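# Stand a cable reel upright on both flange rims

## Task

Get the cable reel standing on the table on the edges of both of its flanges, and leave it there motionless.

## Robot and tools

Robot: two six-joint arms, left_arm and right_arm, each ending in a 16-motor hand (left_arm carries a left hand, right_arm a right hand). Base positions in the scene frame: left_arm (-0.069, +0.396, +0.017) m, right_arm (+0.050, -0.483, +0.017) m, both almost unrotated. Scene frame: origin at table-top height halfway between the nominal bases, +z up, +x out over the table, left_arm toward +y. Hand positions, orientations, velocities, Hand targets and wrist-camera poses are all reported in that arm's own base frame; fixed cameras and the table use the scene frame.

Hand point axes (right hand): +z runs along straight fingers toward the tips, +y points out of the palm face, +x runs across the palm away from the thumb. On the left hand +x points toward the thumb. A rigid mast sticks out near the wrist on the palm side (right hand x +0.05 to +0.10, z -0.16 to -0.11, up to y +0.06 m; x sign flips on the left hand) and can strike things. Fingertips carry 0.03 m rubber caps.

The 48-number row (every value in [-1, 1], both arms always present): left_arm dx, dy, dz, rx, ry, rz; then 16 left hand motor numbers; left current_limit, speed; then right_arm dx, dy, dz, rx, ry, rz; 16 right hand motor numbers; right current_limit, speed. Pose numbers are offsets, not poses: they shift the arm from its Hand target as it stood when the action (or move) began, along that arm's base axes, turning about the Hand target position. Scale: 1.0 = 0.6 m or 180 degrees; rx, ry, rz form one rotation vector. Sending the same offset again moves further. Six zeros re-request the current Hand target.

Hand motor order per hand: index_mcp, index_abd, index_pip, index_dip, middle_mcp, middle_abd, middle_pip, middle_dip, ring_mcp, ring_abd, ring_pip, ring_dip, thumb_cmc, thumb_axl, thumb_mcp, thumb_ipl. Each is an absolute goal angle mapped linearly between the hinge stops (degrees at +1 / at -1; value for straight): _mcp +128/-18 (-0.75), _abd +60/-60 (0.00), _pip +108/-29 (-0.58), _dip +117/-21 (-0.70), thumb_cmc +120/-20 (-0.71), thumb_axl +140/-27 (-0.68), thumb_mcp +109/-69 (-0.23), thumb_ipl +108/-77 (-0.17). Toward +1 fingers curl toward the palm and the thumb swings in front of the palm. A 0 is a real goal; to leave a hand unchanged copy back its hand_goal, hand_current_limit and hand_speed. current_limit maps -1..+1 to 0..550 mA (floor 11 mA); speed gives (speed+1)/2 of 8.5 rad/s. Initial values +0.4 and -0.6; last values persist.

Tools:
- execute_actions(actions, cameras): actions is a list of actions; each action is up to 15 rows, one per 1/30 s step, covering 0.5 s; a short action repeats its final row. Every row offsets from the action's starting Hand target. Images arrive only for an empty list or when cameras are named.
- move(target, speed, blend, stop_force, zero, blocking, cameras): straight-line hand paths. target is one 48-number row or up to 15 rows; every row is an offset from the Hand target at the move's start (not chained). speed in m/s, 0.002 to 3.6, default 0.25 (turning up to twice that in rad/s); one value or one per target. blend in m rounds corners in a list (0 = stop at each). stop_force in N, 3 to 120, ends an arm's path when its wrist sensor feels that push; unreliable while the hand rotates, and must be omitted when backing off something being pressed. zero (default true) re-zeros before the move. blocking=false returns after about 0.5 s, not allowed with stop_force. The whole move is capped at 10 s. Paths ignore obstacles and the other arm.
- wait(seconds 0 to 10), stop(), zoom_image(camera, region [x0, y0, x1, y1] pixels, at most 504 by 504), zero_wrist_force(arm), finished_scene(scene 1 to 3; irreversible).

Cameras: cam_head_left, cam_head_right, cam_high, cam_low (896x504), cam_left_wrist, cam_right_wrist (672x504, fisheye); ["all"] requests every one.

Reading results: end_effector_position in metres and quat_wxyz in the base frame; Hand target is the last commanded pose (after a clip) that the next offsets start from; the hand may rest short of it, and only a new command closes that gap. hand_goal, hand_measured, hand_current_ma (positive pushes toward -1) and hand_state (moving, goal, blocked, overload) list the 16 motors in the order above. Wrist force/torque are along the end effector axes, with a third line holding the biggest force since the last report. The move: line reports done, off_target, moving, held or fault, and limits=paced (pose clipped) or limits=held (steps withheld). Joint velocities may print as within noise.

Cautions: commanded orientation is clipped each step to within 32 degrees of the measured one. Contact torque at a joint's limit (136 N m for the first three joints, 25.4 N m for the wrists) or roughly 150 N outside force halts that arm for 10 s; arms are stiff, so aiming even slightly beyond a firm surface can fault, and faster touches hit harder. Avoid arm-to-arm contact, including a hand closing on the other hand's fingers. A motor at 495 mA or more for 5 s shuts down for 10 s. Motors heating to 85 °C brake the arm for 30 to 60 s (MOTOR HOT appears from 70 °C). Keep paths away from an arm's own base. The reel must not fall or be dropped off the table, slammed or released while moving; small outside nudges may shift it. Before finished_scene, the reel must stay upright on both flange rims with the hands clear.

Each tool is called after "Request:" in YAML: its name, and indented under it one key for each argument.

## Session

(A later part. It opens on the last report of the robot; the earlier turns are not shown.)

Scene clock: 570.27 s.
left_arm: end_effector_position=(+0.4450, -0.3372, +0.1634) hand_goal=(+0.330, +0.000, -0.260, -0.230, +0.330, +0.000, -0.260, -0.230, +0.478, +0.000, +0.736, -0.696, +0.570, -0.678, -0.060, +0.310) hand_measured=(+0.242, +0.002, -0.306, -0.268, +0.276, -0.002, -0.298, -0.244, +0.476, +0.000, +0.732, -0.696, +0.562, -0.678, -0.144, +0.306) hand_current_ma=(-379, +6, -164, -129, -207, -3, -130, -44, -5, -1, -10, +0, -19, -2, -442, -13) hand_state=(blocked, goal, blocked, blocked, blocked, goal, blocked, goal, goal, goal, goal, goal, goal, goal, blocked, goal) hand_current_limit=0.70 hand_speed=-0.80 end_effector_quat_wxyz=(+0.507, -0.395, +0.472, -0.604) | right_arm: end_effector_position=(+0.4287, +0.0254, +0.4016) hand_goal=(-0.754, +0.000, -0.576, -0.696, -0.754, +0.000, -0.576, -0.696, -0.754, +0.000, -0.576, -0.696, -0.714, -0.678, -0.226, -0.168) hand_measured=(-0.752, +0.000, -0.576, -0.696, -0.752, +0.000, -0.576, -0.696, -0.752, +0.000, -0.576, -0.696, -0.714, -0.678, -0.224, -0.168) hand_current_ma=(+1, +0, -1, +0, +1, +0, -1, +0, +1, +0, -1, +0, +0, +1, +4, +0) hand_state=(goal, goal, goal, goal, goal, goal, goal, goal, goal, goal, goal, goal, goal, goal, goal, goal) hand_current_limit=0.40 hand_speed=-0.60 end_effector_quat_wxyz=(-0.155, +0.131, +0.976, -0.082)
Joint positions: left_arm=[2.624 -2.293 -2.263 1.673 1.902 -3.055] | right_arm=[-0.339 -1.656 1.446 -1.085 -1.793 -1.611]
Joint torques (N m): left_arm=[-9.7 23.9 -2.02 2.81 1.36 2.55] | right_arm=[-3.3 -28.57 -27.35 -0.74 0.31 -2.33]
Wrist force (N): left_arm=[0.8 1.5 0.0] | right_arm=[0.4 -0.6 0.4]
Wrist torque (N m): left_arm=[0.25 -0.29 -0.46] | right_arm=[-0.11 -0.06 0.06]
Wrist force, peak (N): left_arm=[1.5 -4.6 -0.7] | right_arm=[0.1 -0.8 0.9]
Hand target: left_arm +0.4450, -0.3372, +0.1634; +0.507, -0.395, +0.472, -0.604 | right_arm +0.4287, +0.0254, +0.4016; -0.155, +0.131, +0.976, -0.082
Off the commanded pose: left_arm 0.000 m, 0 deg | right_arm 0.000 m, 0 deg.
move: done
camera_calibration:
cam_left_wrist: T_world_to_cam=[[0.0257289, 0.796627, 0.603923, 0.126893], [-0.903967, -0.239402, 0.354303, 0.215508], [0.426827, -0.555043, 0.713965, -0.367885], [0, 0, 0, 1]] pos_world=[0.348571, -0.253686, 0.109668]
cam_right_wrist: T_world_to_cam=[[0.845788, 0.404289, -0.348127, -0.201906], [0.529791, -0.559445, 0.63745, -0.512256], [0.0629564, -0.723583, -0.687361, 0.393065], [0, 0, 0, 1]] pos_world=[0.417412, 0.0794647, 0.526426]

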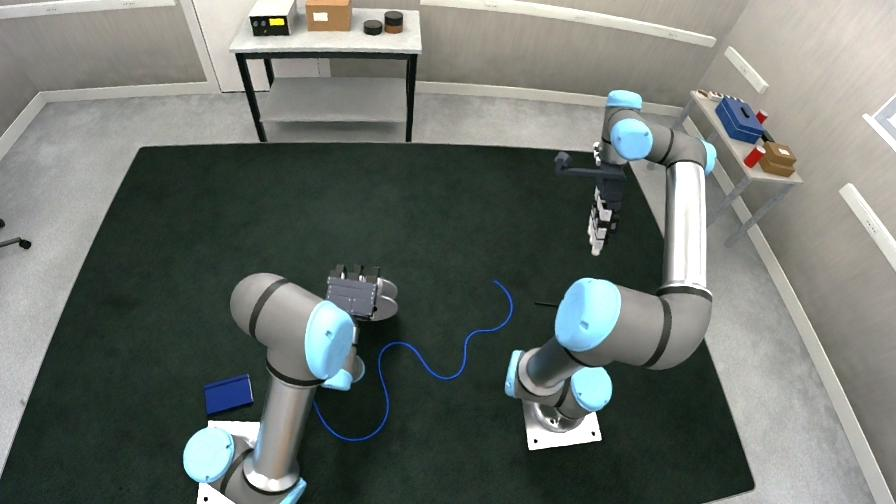

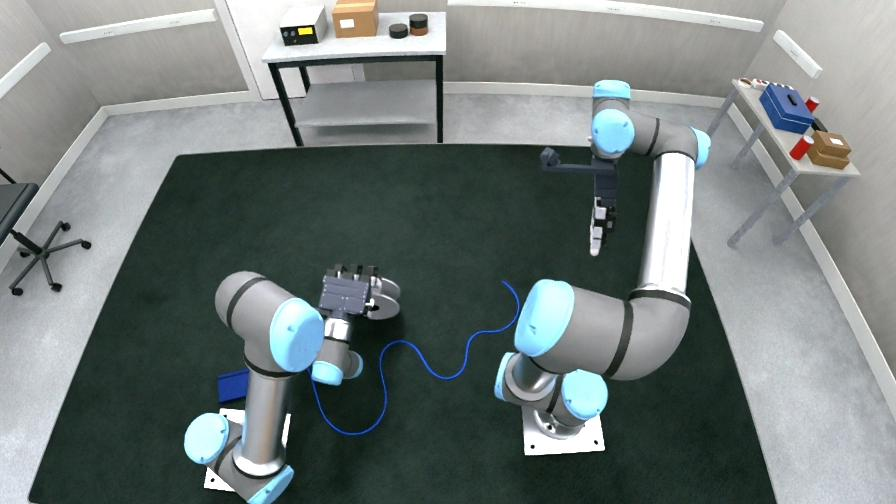

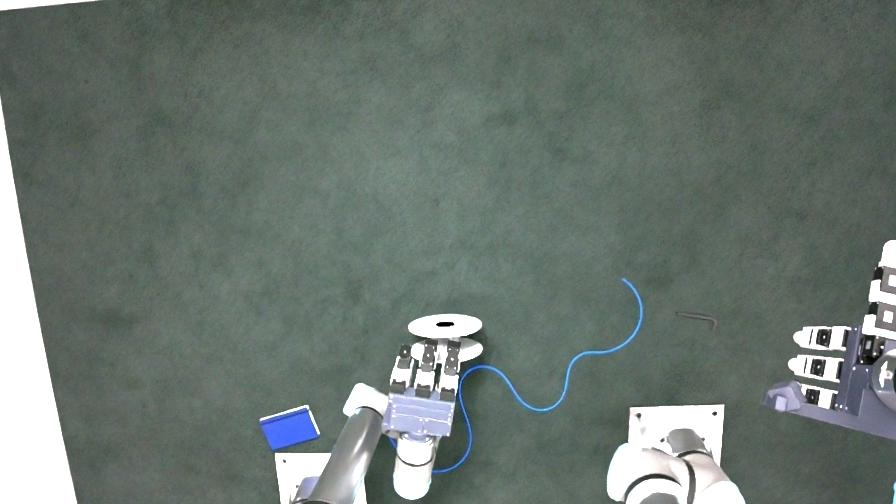

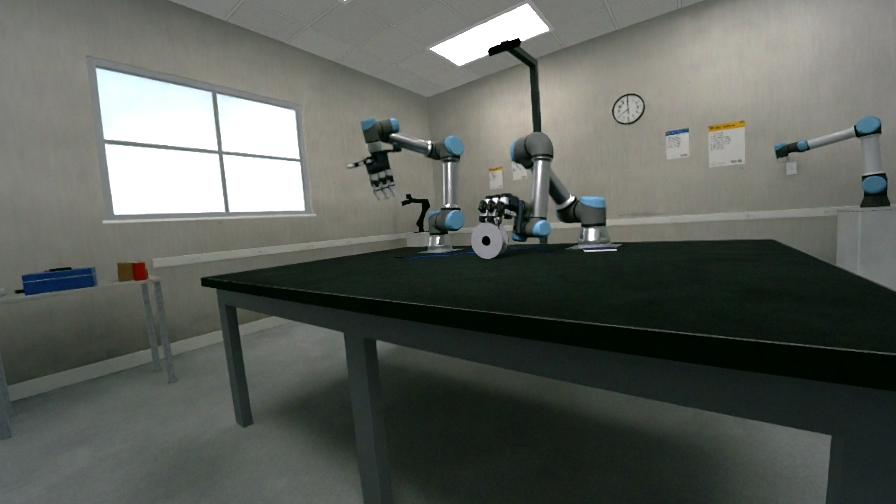

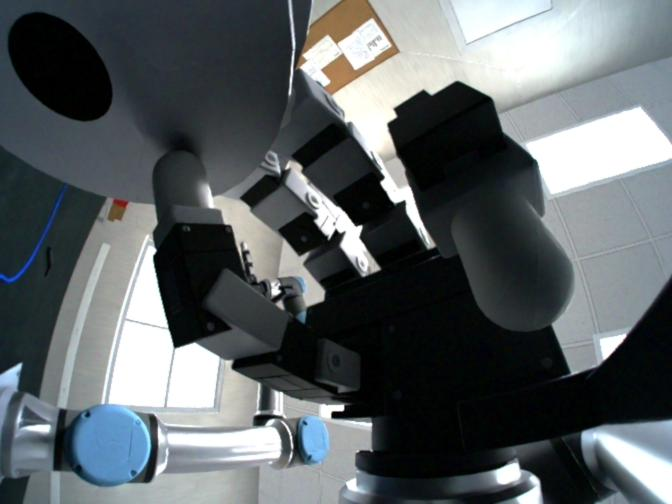

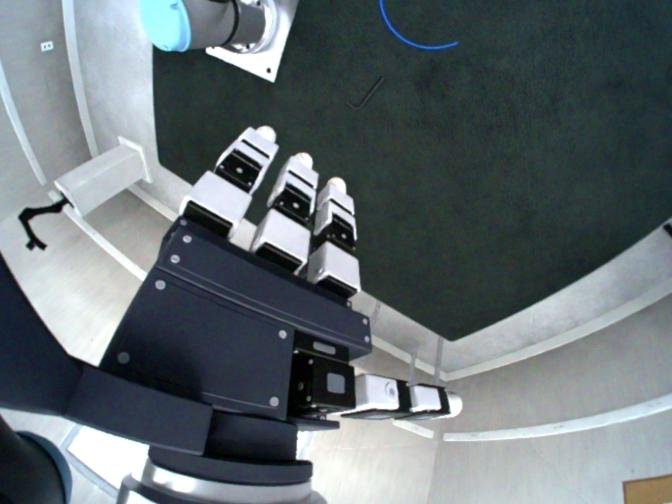

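Request:
move:
  target: [-0.0047,0.0008,0,-0.001,-0.0055,0, 0.33,0,-0.26,-0.23, 0.33,0,-0.26,-0.23, 0.479,0,0.737,-0.696, 0.571,-0.678,-0.06,0.31, 0.7,-0.8, 0,0,0,0,0,0, -0.754,0,-0.576,-0.696,-0.754,0,-0.576,-0.696,-0.754,0,-0.576,-0.696,-0.714,-0.678,-0.226,-0.168,0.4,-0.6]
  speed: 0.03
  cameras: []

Request:
move:
  target: [0,0,-0.007,0,0,0, 0.33,0,-0.26,-0.23, 0.33,0,-0.26,-0.23, 0.479,0,0.737,-0.696, 0.571,-0.678,-0.06,0.31, 0.7,-0.8, 0,0,0,0,0,0, -0.754,0,-0.576,-0.696,-0.754,0,-0.576,-0.696,-0.754,0,-0.576,-0.696,-0.714,-0.678,-0.226,-0.168,0.4,-0.6]
  speed: 0.005
  stop_force: 3
  cameras: ["cam_left_wrist","cam_low","cam_head_left","cam_high"]

Request:
zoom_image:
  camera: "cam_low"
  region: [450, 210, 520, 270]

Scene clock: 589.33 s.
left_arm: end_effector_position=(+0.4421, -0.3367, +0.1635) hand_goal=(+0.330, +0.000, -0.260, -0.230, +0.330, +0.000, -0.260, -0.230, +0.478, +0.000, +0.736, -0.696, +0.570, -0.678, -0.060, +0.310) hand_measured=(+0.242, +0.004, -0.310, -0.268, +0.282, -0.002, -0.298, -0.244, +0.476, +0.000, +0.732, -0.696, +0.562, -0.678, -0.144, +0.304) hand_current_ma=(-379, +7, -177, -129, -185, -2, -130, -44, -4, -1, -10, +0, -19, -2, -442, -24) hand_state=(blocked, goal, blocked, blocked, blocked, goal, blocked, goal, goal, goal, goal, goal, goal, goal, blocked, goal) hand_current_limit=0.70 hand_speed=-0.80 end_effector_quat_wxyz=(+0.510, -0.391, +0.467, -0.608) | right_arm: end_effector_position=(+0.4287, +0.0254, +0.4016) hand_goal=(-0.754, +0.000, -0.576, -0.696, -0.754, +0.000, -0.576, -0.696, -0.754, +0.000, -0.576, -0.696, -0.714, -0.678, -0.226, -0.168) hand_measured=(-0.752, +0.000, -0.576, -0.696, -0.752, +0.000, -0.576, -0.696, -0.752, +0.000, -0.576, -0.696, -0.714, -0.678, -0.224, -0.168) hand_current_ma=(+1, +0, -1, +0, +1, +0, -1, +0, +1, +0, -1, +0, +0, +1, +4, +0) hand_state=(goal, goal, goal, goal, goal, goal, goal, goal, goal, goal, goal, goal, goal, goal, goal, goal) hand_current_limit=0.40 hand_speed=-0.60 end_effector_quat_wxyz=(-0.155, +0.131, +0.976, -0.082)
Joint positions: left_arm=[2.621 -2.304 -2.263 1.703 1.904 -3.048] | right_arm=[-0.339 -1.656 1.446 -1.085 -1.793 -1.611]
Joint torques (N m): left_arm=[-9.92 24.63 -4.32 3.42 1.19 2.44] | right_arm=[-3.14 -27.97 -27.58 -0.56 0.57 -2.1]
Wrist force (N): left_arm=[0.8 4.1 0.5] | right_arm=[0.4 -0.7 0.3]
Wrist torque (N m): left_arm=[0.34 -0.32 -0.36] | right_arm=[-0.12 -0.07 0.07]
Wrist force, peak (N): left_arm=[0.8 4.1 0.5] | right_arm=[0.4 -0.8 0.8]
Hand target: left_arm +0.4421, -0.3367, +0.1634; +0.510, -0.391, +0.467, -0.608 | right_arm +0.4287, +0.0254, +0.4016; -0.155, +0.131, +0.976, -0.082
Off the commanded pose: left_arm 0.000 m, 0 deg | right_arm 0.000 m, 0 deg.
move: done
No camera images: "cameras" was empty.

Scene clock: 590.37 s.
left_arm: end_effector_position=(+0.4421, -0.3367, +0.1633) hand_goal=(+0.330, +0.000, -0.260, -0.230, +0.330, +0.000, -0.260, -0.230, +0.478, +0.000, +0.736, -0.696, +0.570, -0.678, -0.060, +0.310) hand_measured=(+0.242, +0.004, -0.310, -0.268, +0.282, -0.002, -0.298, -0.244, +0.476, +0.000, +0.732, -0.696, +0.562, -0.678, -0.144, +0.304) hand_current_ma=(-379, +7, -177, -129, -182, -2, -130, -44, -4, -1, -10, +0, -19, -2, -442, -21) hand_state=(blocked, goal, blocked, blocked, blocked, goal, blocked, goal, goal, goal, goal, goal, goal, goal, blocked, goal) hand_current_limit=0.70 hand_speed=-0.80 end_effector_quat_wxyz=(+0.510, -0.391, +0.467, -0.608) | right_arm: end_effector_position=(+0.4287, +0.0254, +0.4016) hand_goal=(-0.754, +0.000, -0.576, -0.696, -0.754, +0.000, -0.576, -0.696, -0.754, +0.000, -0.576, -0.696, -0.714, -0.678, -0.226, -0.168) hand_measured=(-0.752, +0.000, -0.576, -0.696, -0.752, +0.000, -0.576, -0.696, -0.752, +0.000, -0.576, -0.696, -0.714, -0.678, -0.224, -0.168) hand_current_ma=(+1, +0, -1, +0, +1, +0, -1, +0, +1, +0, -1, +0, +0, +1, +4, +0) hand_state=(goal, goal, goal, goal, goal, goal, goal, goal, goal, goal, goal, goal, goal, goal, goal, goal) hand_current_limit=0.40 hand_speed=-0.60 end_effector_quat_wxyz=(-0.155, +0.131, +0.976, -0.082)
Joint positions: left_arm=[2.621 -2.304 -2.263 1.703 1.904 -3.048] | right_arm=[-0.339 -1.656 1.446 -1.085 -1.793 -1.611]
Joint torques (N m): left_arm=[-8.2 42.55 3.99 -0.87 1.11 2.41] | right_arm=[-2.85 -27.89 -27.74 -0.7 0.53 -2.05]
Wrist force (N): left_arm=[0.8 0.8 -0.1] | right_arm=[0.2 -0.8 0.1]
Wrist torque (N m): left_arm=[0.19 -0.30 -0.41] | right_arm=[-0.11 -0.03 0.04]
Wrist force, peak (N): left_arm=[0.8 3.8 0.2] | right_arm=[-0.1 -1.0 0.4]
Hand target: left_arm +0.4421, -0.3367, +0.1633; +0.510, -0.391, +0.467, -0.608 (not the last commanded pose) | right_arm +0.4287, +0.0254, +0.4016; -0.155, +0.131, +0.976, -0.082
Off the commanded pose: left_arm 0.004 m, 0 deg | right_arm 0.000 m, 0 deg.
move: contact (left_arm)
camera_calibration:
cam_left_wrist: T_world_to_cam=[[0.0153422, 0.798534, 0.601754, 0.132226], [-0.909971, -0.238268, 0.339384, 0.21853], [0.414389, -0.552785, 0.722987, -0.361558], [0, 0, 0, 1]] pos_world=[0.346653, -0.253383, 0.107669]
Images, in order (width x height): cam_head_left 896x504, cam_high 896x504, cam_low 896x504, cam_left_wrist 672x504.

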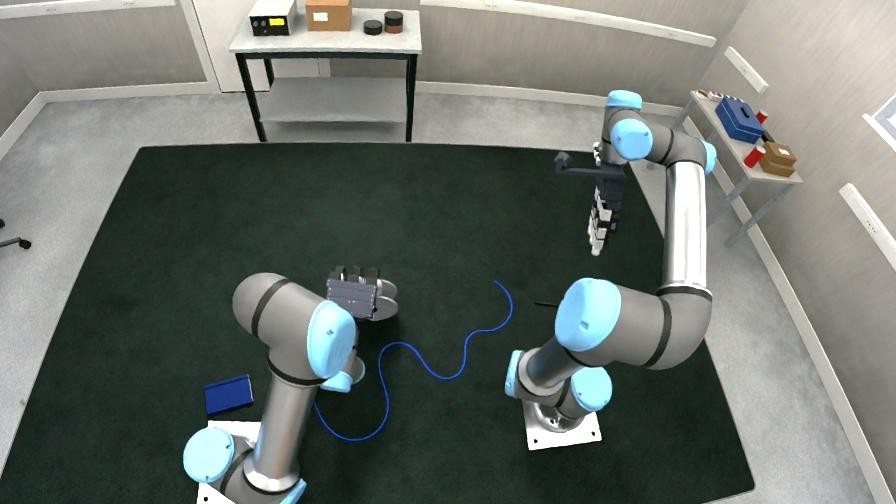

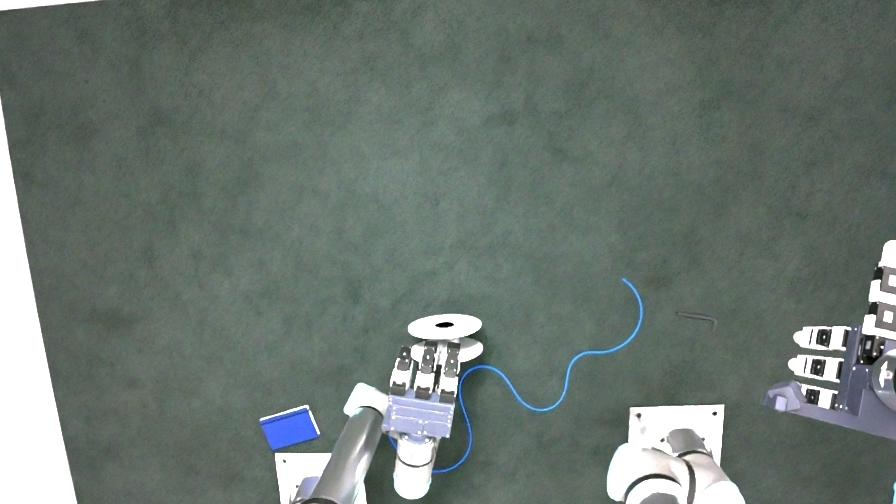

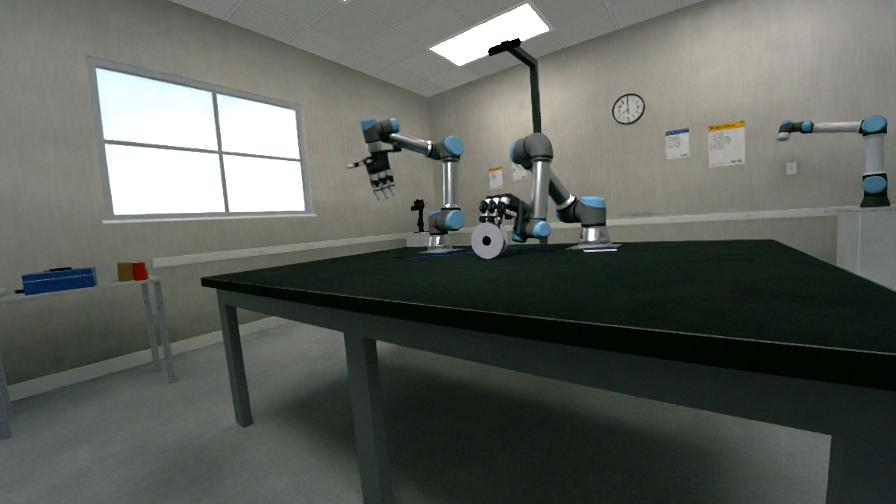

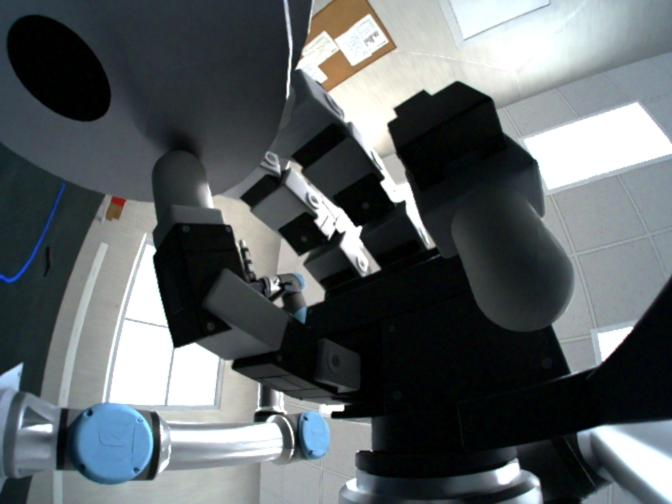

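Scaled by 7.200 from the camera's 896x504 image, which has a finer 1280x720 frame.

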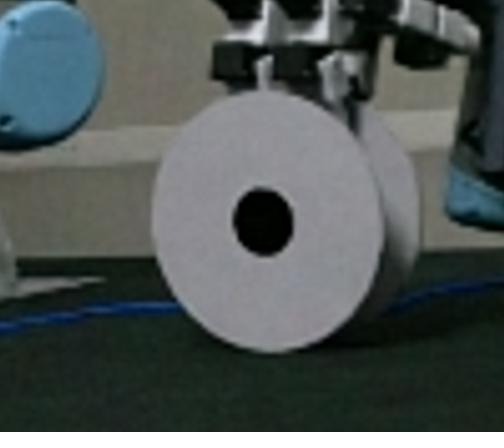

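Request:
move:
  target: [0,0,0,0,0,0, 0.25,0,-0.30,-0.27, 0.285,0,-0.30,-0.25, 0.479,0,0.737,-0.696, 0.571,-0.678,-0.135,0.31, 0.7,-0.9, 0,0,0,0,0,0, -0.754,0,-0.576,-0.696,-0.754,0,-0.576,-0.696,-0.754,0,-0.576,-0.696,-0.714,-0.678,-0.226,-0.168,0.4,-0.6]
  speed: 0.03
  cameras: []

Request:
move:
  target: [0,0,0,0,0,0, 0.21,0,-0.30,-0.30, 0.22,0,-0.30,-0.30, 0.479,0,0.737,-0.696, 0.571,-0.678,-0.25,0.29, 0.7,-0.93, 0,0,0,0,0,0, -0.754,0,-0.576,-0.696,-0.754,0,-0.576,-0.696,-0.754,0,-0.576,-0.696,-0.714,-0.678,-0.226,-0.168,0.4,-0.6]
  speed: 0.03
  cameras: ["cam_left_wrist","cam_low","cam_head_left","cam_high"]

Request:
zoom_image:
  camera: "cam_low"
  region: [450, 210, 520, 270]

Request:
zoom_image:
  camera: "cam_high"
  region: [360, 260, 500, 400]

Scene clock: 611.37 s.
left_arm: end_effector_position=(+0.4421, -0.3367, +0.1633) hand_goal=(+0.250, +0.000, -0.300, -0.270, +0.284, +0.000, -0.300, -0.250, +0.478, +0.000, +0.736, -0.696, +0.570, -0.678, -0.136, +0.310) hand_measured=(+0.238, +0.004, -0.318, -0.276, +0.282, -0.002, -0.304, -0.252, +0.476, +0.000, +0.732, -0.696, +0.562, -0.680, -0.146, +0.306) hand_current_ma=(-38, +7, -53, -17, -7, -2, -8, -4, -4, -1, -10, +0, -20, -3, -40, -14) hand_state=(goal, goal, goal, goal, goal, goal, goal, goal, goal, goal, goal, goal, goal, goal, goal, goal) hand_current_limit=0.70 hand_speed=-0.90 end_effector_quat_wxyz=(+0.510, -0.391, +0.467, -0.608) | right_arm: end_effector_position=(+0.4287, +0.0254, +0.4016) hand_goal=(-0.754, +0.000, -0.576, -0.696, -0.754, +0.000, -0.576, -0.696, -0.754, +0.000, -0.576, -0.696, -0.714, -0.678, -0.226, -0.168) hand_measured=(-0.752, +0.000, -0.576, -0.696, -0.752, +0.000, -0.576, -0.696, -0.752, +0.000, -0.576, -0.696, -0.714, -0.678, -0.224, -0.168) hand_current_ma=(+1, +0, -1, +0, +1, +0, -1, +0, +1, +0, -1, +0, +0, +1, +4, +0) hand_state=(goal, goal, goal, goal, goal, goal, goal, goal, goal, goal, goal, goal, goal, goal, goal, goal) hand_current_limit=0.40 hand_speed=-0.60 end_effector_quat_wxyz=(-0.155, +0.131, +0.976, -0.082)
Joint positions: left_arm=[2.621 -2.304 -2.263 1.703 1.904 -3.048] | right_arm=[-0.339 -1.656 1.446 -1.085 -1.793 -1.611]
Joint torques (N m): left_arm=[3.56 40.37 9.71 2.16 1.09 1.72] | right_arm=[-2.82 -27.23 -27.07 -0.76 0.49 -1.94]
Wrist force (N): left_arm=[0.7 1.3 -0.1] | right_arm=[0.2 -0.5 0.3]
Wrist torque (N m): left_arm=[0.21 -0.29 -0.41] | right_arm=[-0.09 -0.04 0.06]
Wrist force, peak (N): left_arm=[1.0 1.2 0.0] | right_arm=[0.4 -0.9 0.8]
Hand target: left_arm +0.4421, -0.3367, +0.1633; +0.510, -0.391, +0.467, -0.608 | right_arm +0.4287, +0.0254, +0.4016; -0.155, +0.131, +0.976, -0.082
Off the commanded pose: left_arm 0.000 m, 0 deg | right_arm 0.000 m, 0 deg.
move: done
No camera images: "cameras" was empty.

Scene clock: 612.20 s.
left_arm: end_effector_position=(+0.4421, -0.3367, +0.1633) hand_goal=(+0.210, +0.000, -0.300, -0.300, +0.220, +0.000, -0.300, -0.300, +0.478, +0.000, +0.736, -0.696, +0.570, -0.678, -0.250, +0.290) hand_measured=(+0.226, +0.004, -0.302, -0.298, +0.234, -0.002, -0.302, -0.298, +0.476, +0.000, +0.732, -0.696, +0.568, -0.680, -0.250, +0.292) hand_current_ma=(+48, +6, -4, +6, +40, -2, -4, +5, -4, -1, -10, +0, -5, -3, +1, +3) hand_state=(goal, goal, goal, goal, goal, goal, goal, goal, goal, goal, goal, goal, goal, goal, goal, goal) hand_current_limit=0.70 hand_speed=-0.93 end_effector_quat_wxyz=(+0.510, -0.391, +0.467, -0.608) | right_arm: end_effector_position=(+0.4287, +0.0254, +0.4016) hand_goal=(-0.754, +0.000, -0.576, -0.696, -0.754, +0.000, -0.576, -0.696, -0.754, +0.000, -0.576, -0.696, -0.714, -0.678, -0.226, -0.168) hand_measured=(-0.752, +0.000, -0.576, -0.696, -0.752, +0.000, -0.576, -0.696, -0.752, +0.000, -0.576, -0.696, -0.714, -0.678, -0.224, -0.168) hand_current_ma=(+1, +0, -1, +0, +1, +0, -1, +0, +1, +0, -1, +0, +0, +1, +4, +0) hand_state=(goal, goal, goal, goal, goal, goal, goal, goal, goal, goal, goal, goal, goal, goal, goal, goal) hand_current_limit=0.40 hand_speed=-0.60 end_effector_quat_wxyz=(-0.155, +0.131, +0.976, -0.082)
Joint positions: left_arm=[2.621 -2.304 -2.263 1.703 1.904 -3.048] | right_arm=[-0.339 -1.656 1.446 -1.085 -1.793 -1.611]
Joint torques (N m): left_arm=[3.65 37.29 9.06 1.99 1.2 1.61] | right_arm=[-2.92 -27.63 -27.79 -0.7 0.63 -2.04]
Wrist force (N): left_arm=[0.8 1.8 0.4] | right_arm=[0.1 -0.7 0.5]
Wrist torque (N m): left_arm=[0.23 -0.33 -0.36] | right_arm=[-0.13 -0.03 0.04]
Wrist force, peak (N): left_arm=[0.7 2.4 0.3] | right_arm=[-0.2 -1.1 0.2]
Hand target: left_arm +0.4421, -0.3367, +0.1633; +0.510, -0.391, +0.467, -0.608 | right_arm +0.4287, +0.0254, +0.4016; -0.155, +0.131, +0.976, -0.082
Off the commanded pose: left_arm 0.000 m, 0 deg | right_arm 0.000 m, 0 deg.
move: done
camera_calibration:
cam_left_wrist: T_world_to_cam=[[0.0153445, 0.798533, 0.601755, 0.132225], [-0.910008, -0.238216, 0.33932, 0.218563], [0.414306, -0.552809, 0.723017, -0.361539], [0, 0, 0, 1]] pos_world=[0.346653, -0.253383, 0.107669]
Images, in order (width x height): cam_head_left 896x504, cam_high 896x504, cam_low 896x504, cam_left_wrist 672x504.

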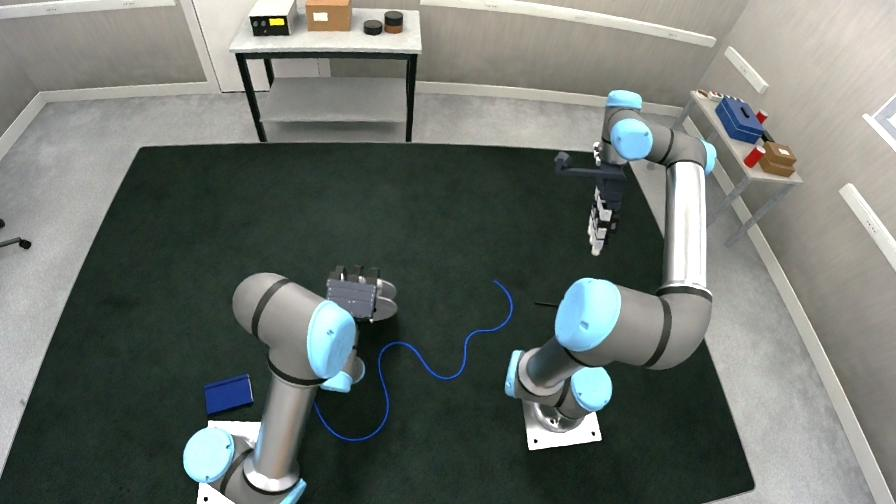

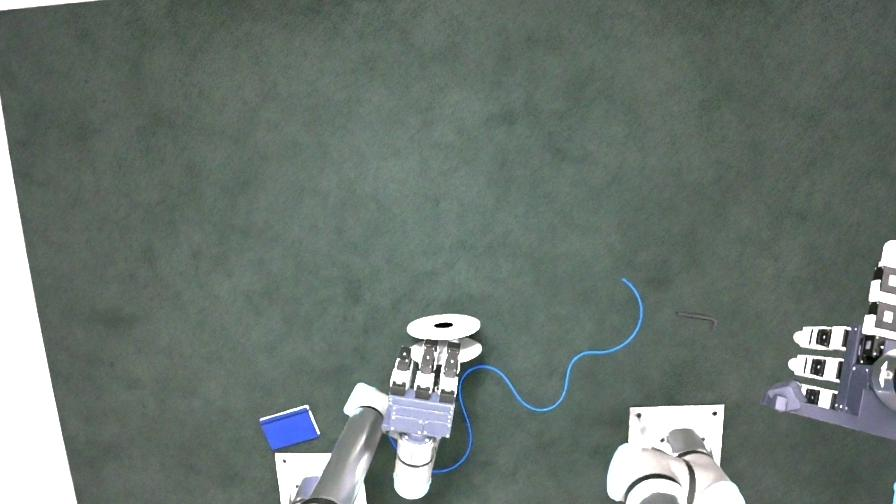

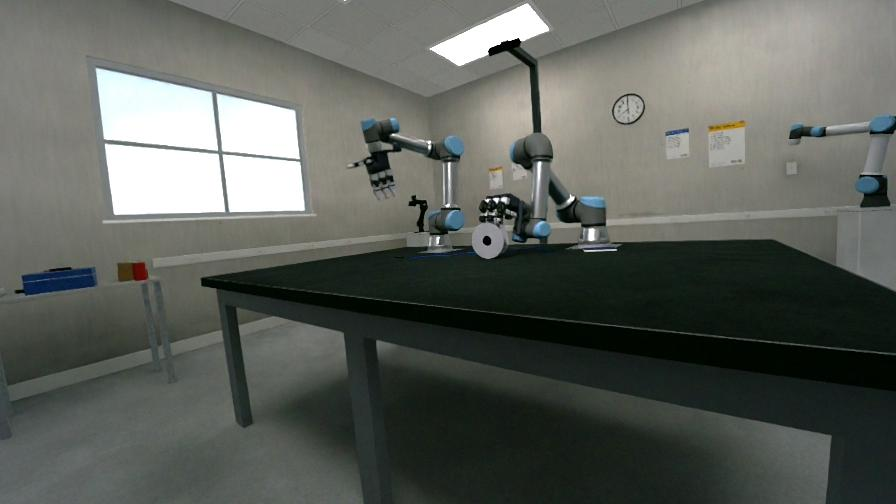

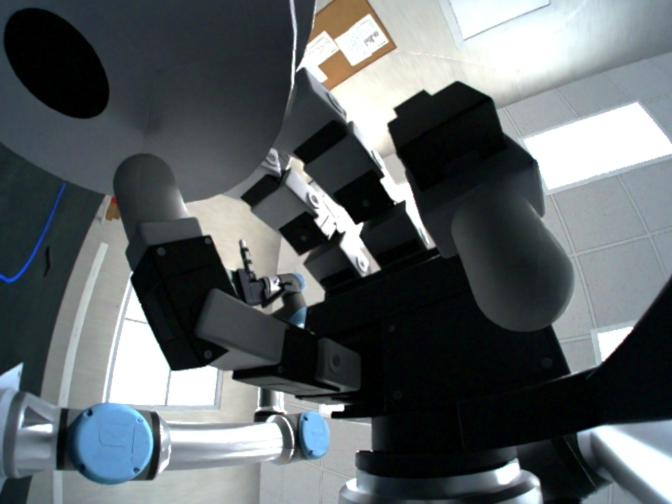

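Scaled by 7.200 from the camera's 896x504 image, which has a finer 1280x720 frame.

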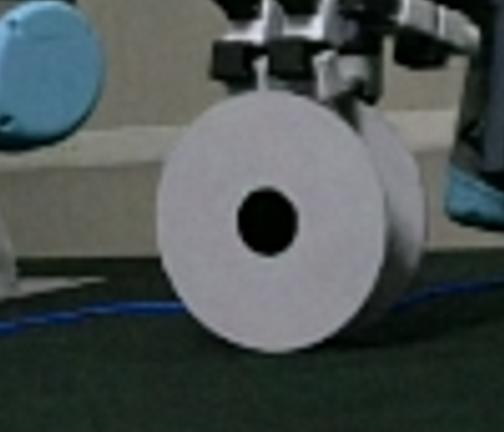

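Scaled by 3.600 from the camera's 896x504 image, which has a finer 1280x720 frame.

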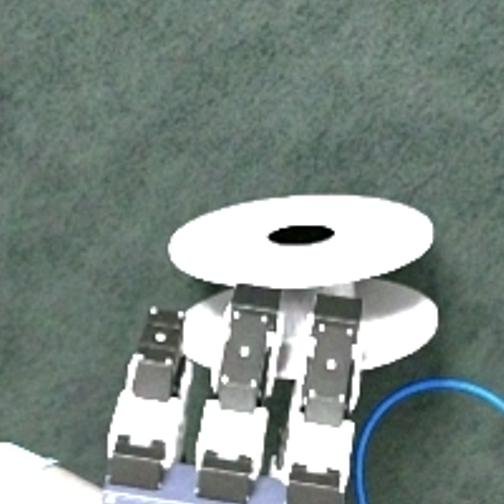

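Request:
move:
  target:
    - [0,0,0.0,0,0,0, 0.18,0,-0.30,-0.36, 0.19,0,-0.30,-0.36, 0.479,0,0.737,-0.696, 0.571,-0.678,-0.38,0.29, 0.7,-0.9, 0,0,0,0,0,0, -0.754,0,-0.576,-0.696,-0.754,0,-0.576,-0.696,-0.754,0,-0.576,-0.696,-0.714,-0.678,-0.226,-0.168,0.4,-0.6]
    - [0,0,0.15,0,0,0, 0.18,0,-0.30,-0.36, 0.19,0,-0.30,-0.36, 0.479,0,0.737,-0.696, 0.571,-0.678,-0.38,0.29, 0.7,-0.9, 0,0,0,0,0,0, -0.754,0,-0.576,-0.696,-0.754,0,-0.576,-0.696,-0.754,0,-0.576,-0.696,-0.714,-0.678,-0.226,-0.168,0.4,-0.6]
  speed: 0.06
  cameras: ["cam_left_wrist","cam_low","cam_head_left","cam_high"]

Request:
zoom_image:
  camera: "cam_low"
  region: [450, 210, 520, 270]

Request:
zoom_image:
  camera: "cam_high"
  region: [360, 260, 500, 400]

Scene clock: 624.90 s.
left_arm: end_effector_position=(+0.4421, -0.3367, +0.2532) hand_goal=(+0.180, +0.000, -0.300, -0.360, +0.190, +0.000, -0.300, -0.360, +0.478, +0.000, +0.736, -0.696, +0.570, -0.678, -0.380, +0.290) hand_measured=(+0.196, +0.004, -0.302, -0.358, +0.204, -0.002, -0.302, -0.358, +0.476, +0.000, +0.732, -0.696, +0.568, -0.680, -0.378, +0.292) hand_current_ma=(+50, +6, -3, +6, +41, -2, -4, +5, -4, -1, -10, +0, -5, -3, +4, +3) hand_state=(goal, goal, goal, goal, goal, goal, goal, goal, goal, goal, goal, goal, goal, goal, goal, goal) hand_current_limit=0.70 hand_speed=-0.90 end_effector_quat_wxyz=(+0.510, -0.391, +0.467, -0.608) | right_arm: end_effector_position=(+0.4287, +0.0254, +0.4016) hand_goal=(-0.754, +0.000, -0.576, -0.696, -0.754, +0.000, -0.576, -0.696, -0.754, +0.000, -0.576, -0.696, -0.714, -0.678, -0.226, -0.168) hand_measured=(-0.752, +0.000, -0.576, -0.696, -0.752, +0.000, -0.576, -0.696, -0.752, +0.000, -0.576, -0.696, -0.714, -0.678, -0.224, -0.168) hand_current_ma=(+1, +0, -1, +0, +1, +0, -1, +0, +1, +0, -1, +0, +0, +1, +4, +0) hand_state=(goal, goal, goal, goal, goal, goal, goal, goal, goal, goal, goal, goal, goal, goal, goal, goal) hand_current_limit=0.40 hand_speed=-0.60 end_effector_quat_wxyz=(-0.155, +0.131, +0.976, -0.082)
Joint positions: left_arm=[2.621 -2.036 -2.282 1.455 1.904 -3.047] | right_arm=[-0.339 -1.656 1.446 -1.085 -1.793 -1.611]
Joint torques (N m): left_arm=[-3.01 38.32 18.69 -0.63 -1.35 -1.7] | right_arm=[-2.26 -27.4 -28.05 -0.84 0.42 -1.81]
Wrist force (N): left_arm=[0.8 1.9 0.4] | right_arm=[0.5 -0.6 0.3]
Wrist torque (N m): left_arm=[0.26 -0.33 -0.37] | right_arm=[-0.10 -0.08 0.08]
Wrist force, peak (N): left_arm=[0.5 2.7 0.6] | right_arm=[0.4 -1.0 0.4]
Hand target: left_arm +0.4421, -0.3367, +0.2533; +0.510, -0.391, +0.467, -0.608 | right_arm +0.4287, +0.0254, +0.4016; -0.155, +0.131, +0.976, -0.082
Off the commanded pose: left_arm 0.000 m, 0 deg | right_arm 0.000 m, 0 deg.
move: done
camera_calibration:
cam_left_wrist: T_world_to_cam=[[0.0152487, 0.798457, 0.601859, 0.0780404], [-0.909984, -0.238364, 0.339281, 0.188043], [0.414363, -0.552856, 0.722948, -0.426501], [0, 0, 0, 1]] pos_world=[0.346652, -0.253283, 0.197569]
Images, in order (width x height): cam_head_left 896x504, cam_high 896x504, cam_low 896x504, cam_left_wrist 672x504.

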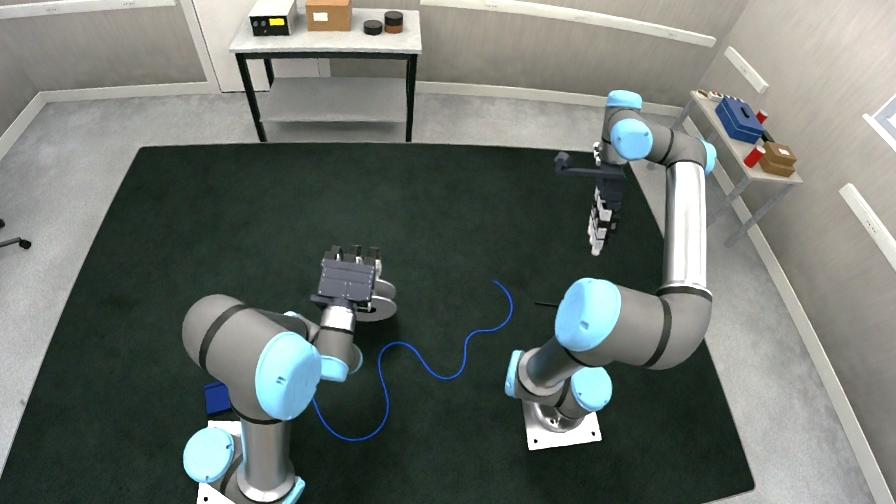

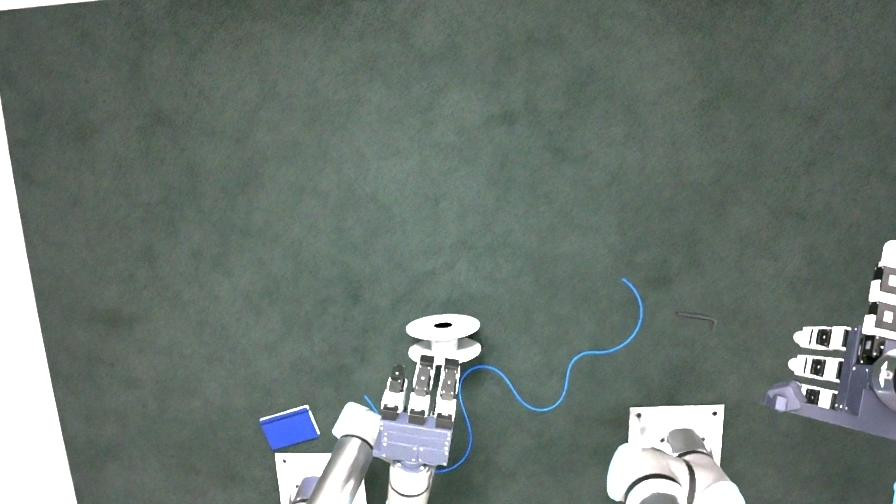

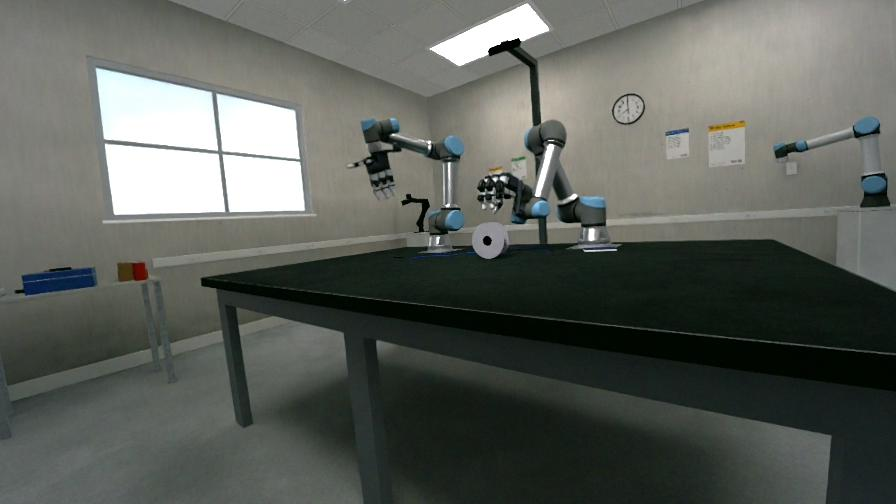

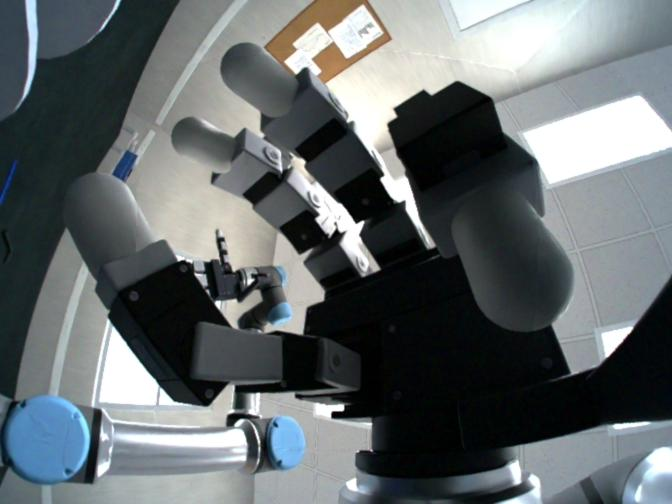

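Scaled by 7.200 from the camera's 896x504 image, which has a finer 1280x720 frame.

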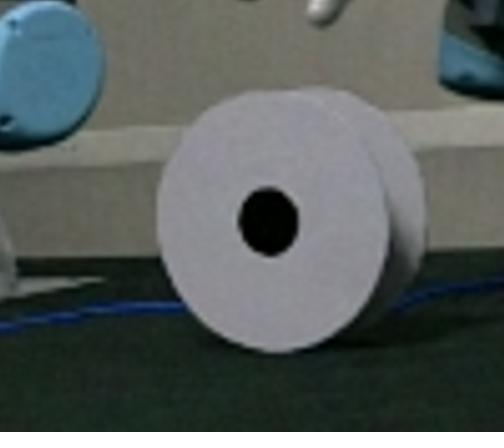

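Scaled by 3.600 from the camera's 896x504 image, which has a finer 1280x720 frame.

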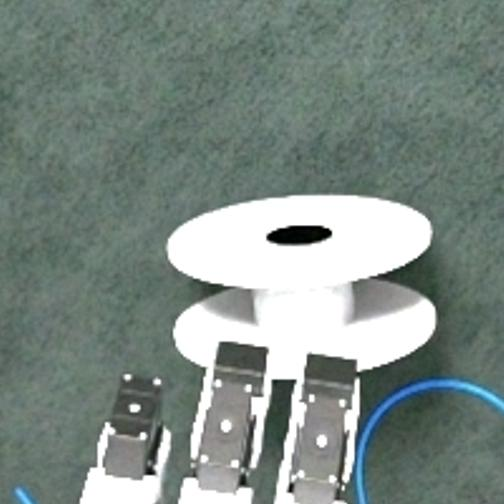

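Request:
finished_scene:
  scene: 1

The scene is finished: the task was done.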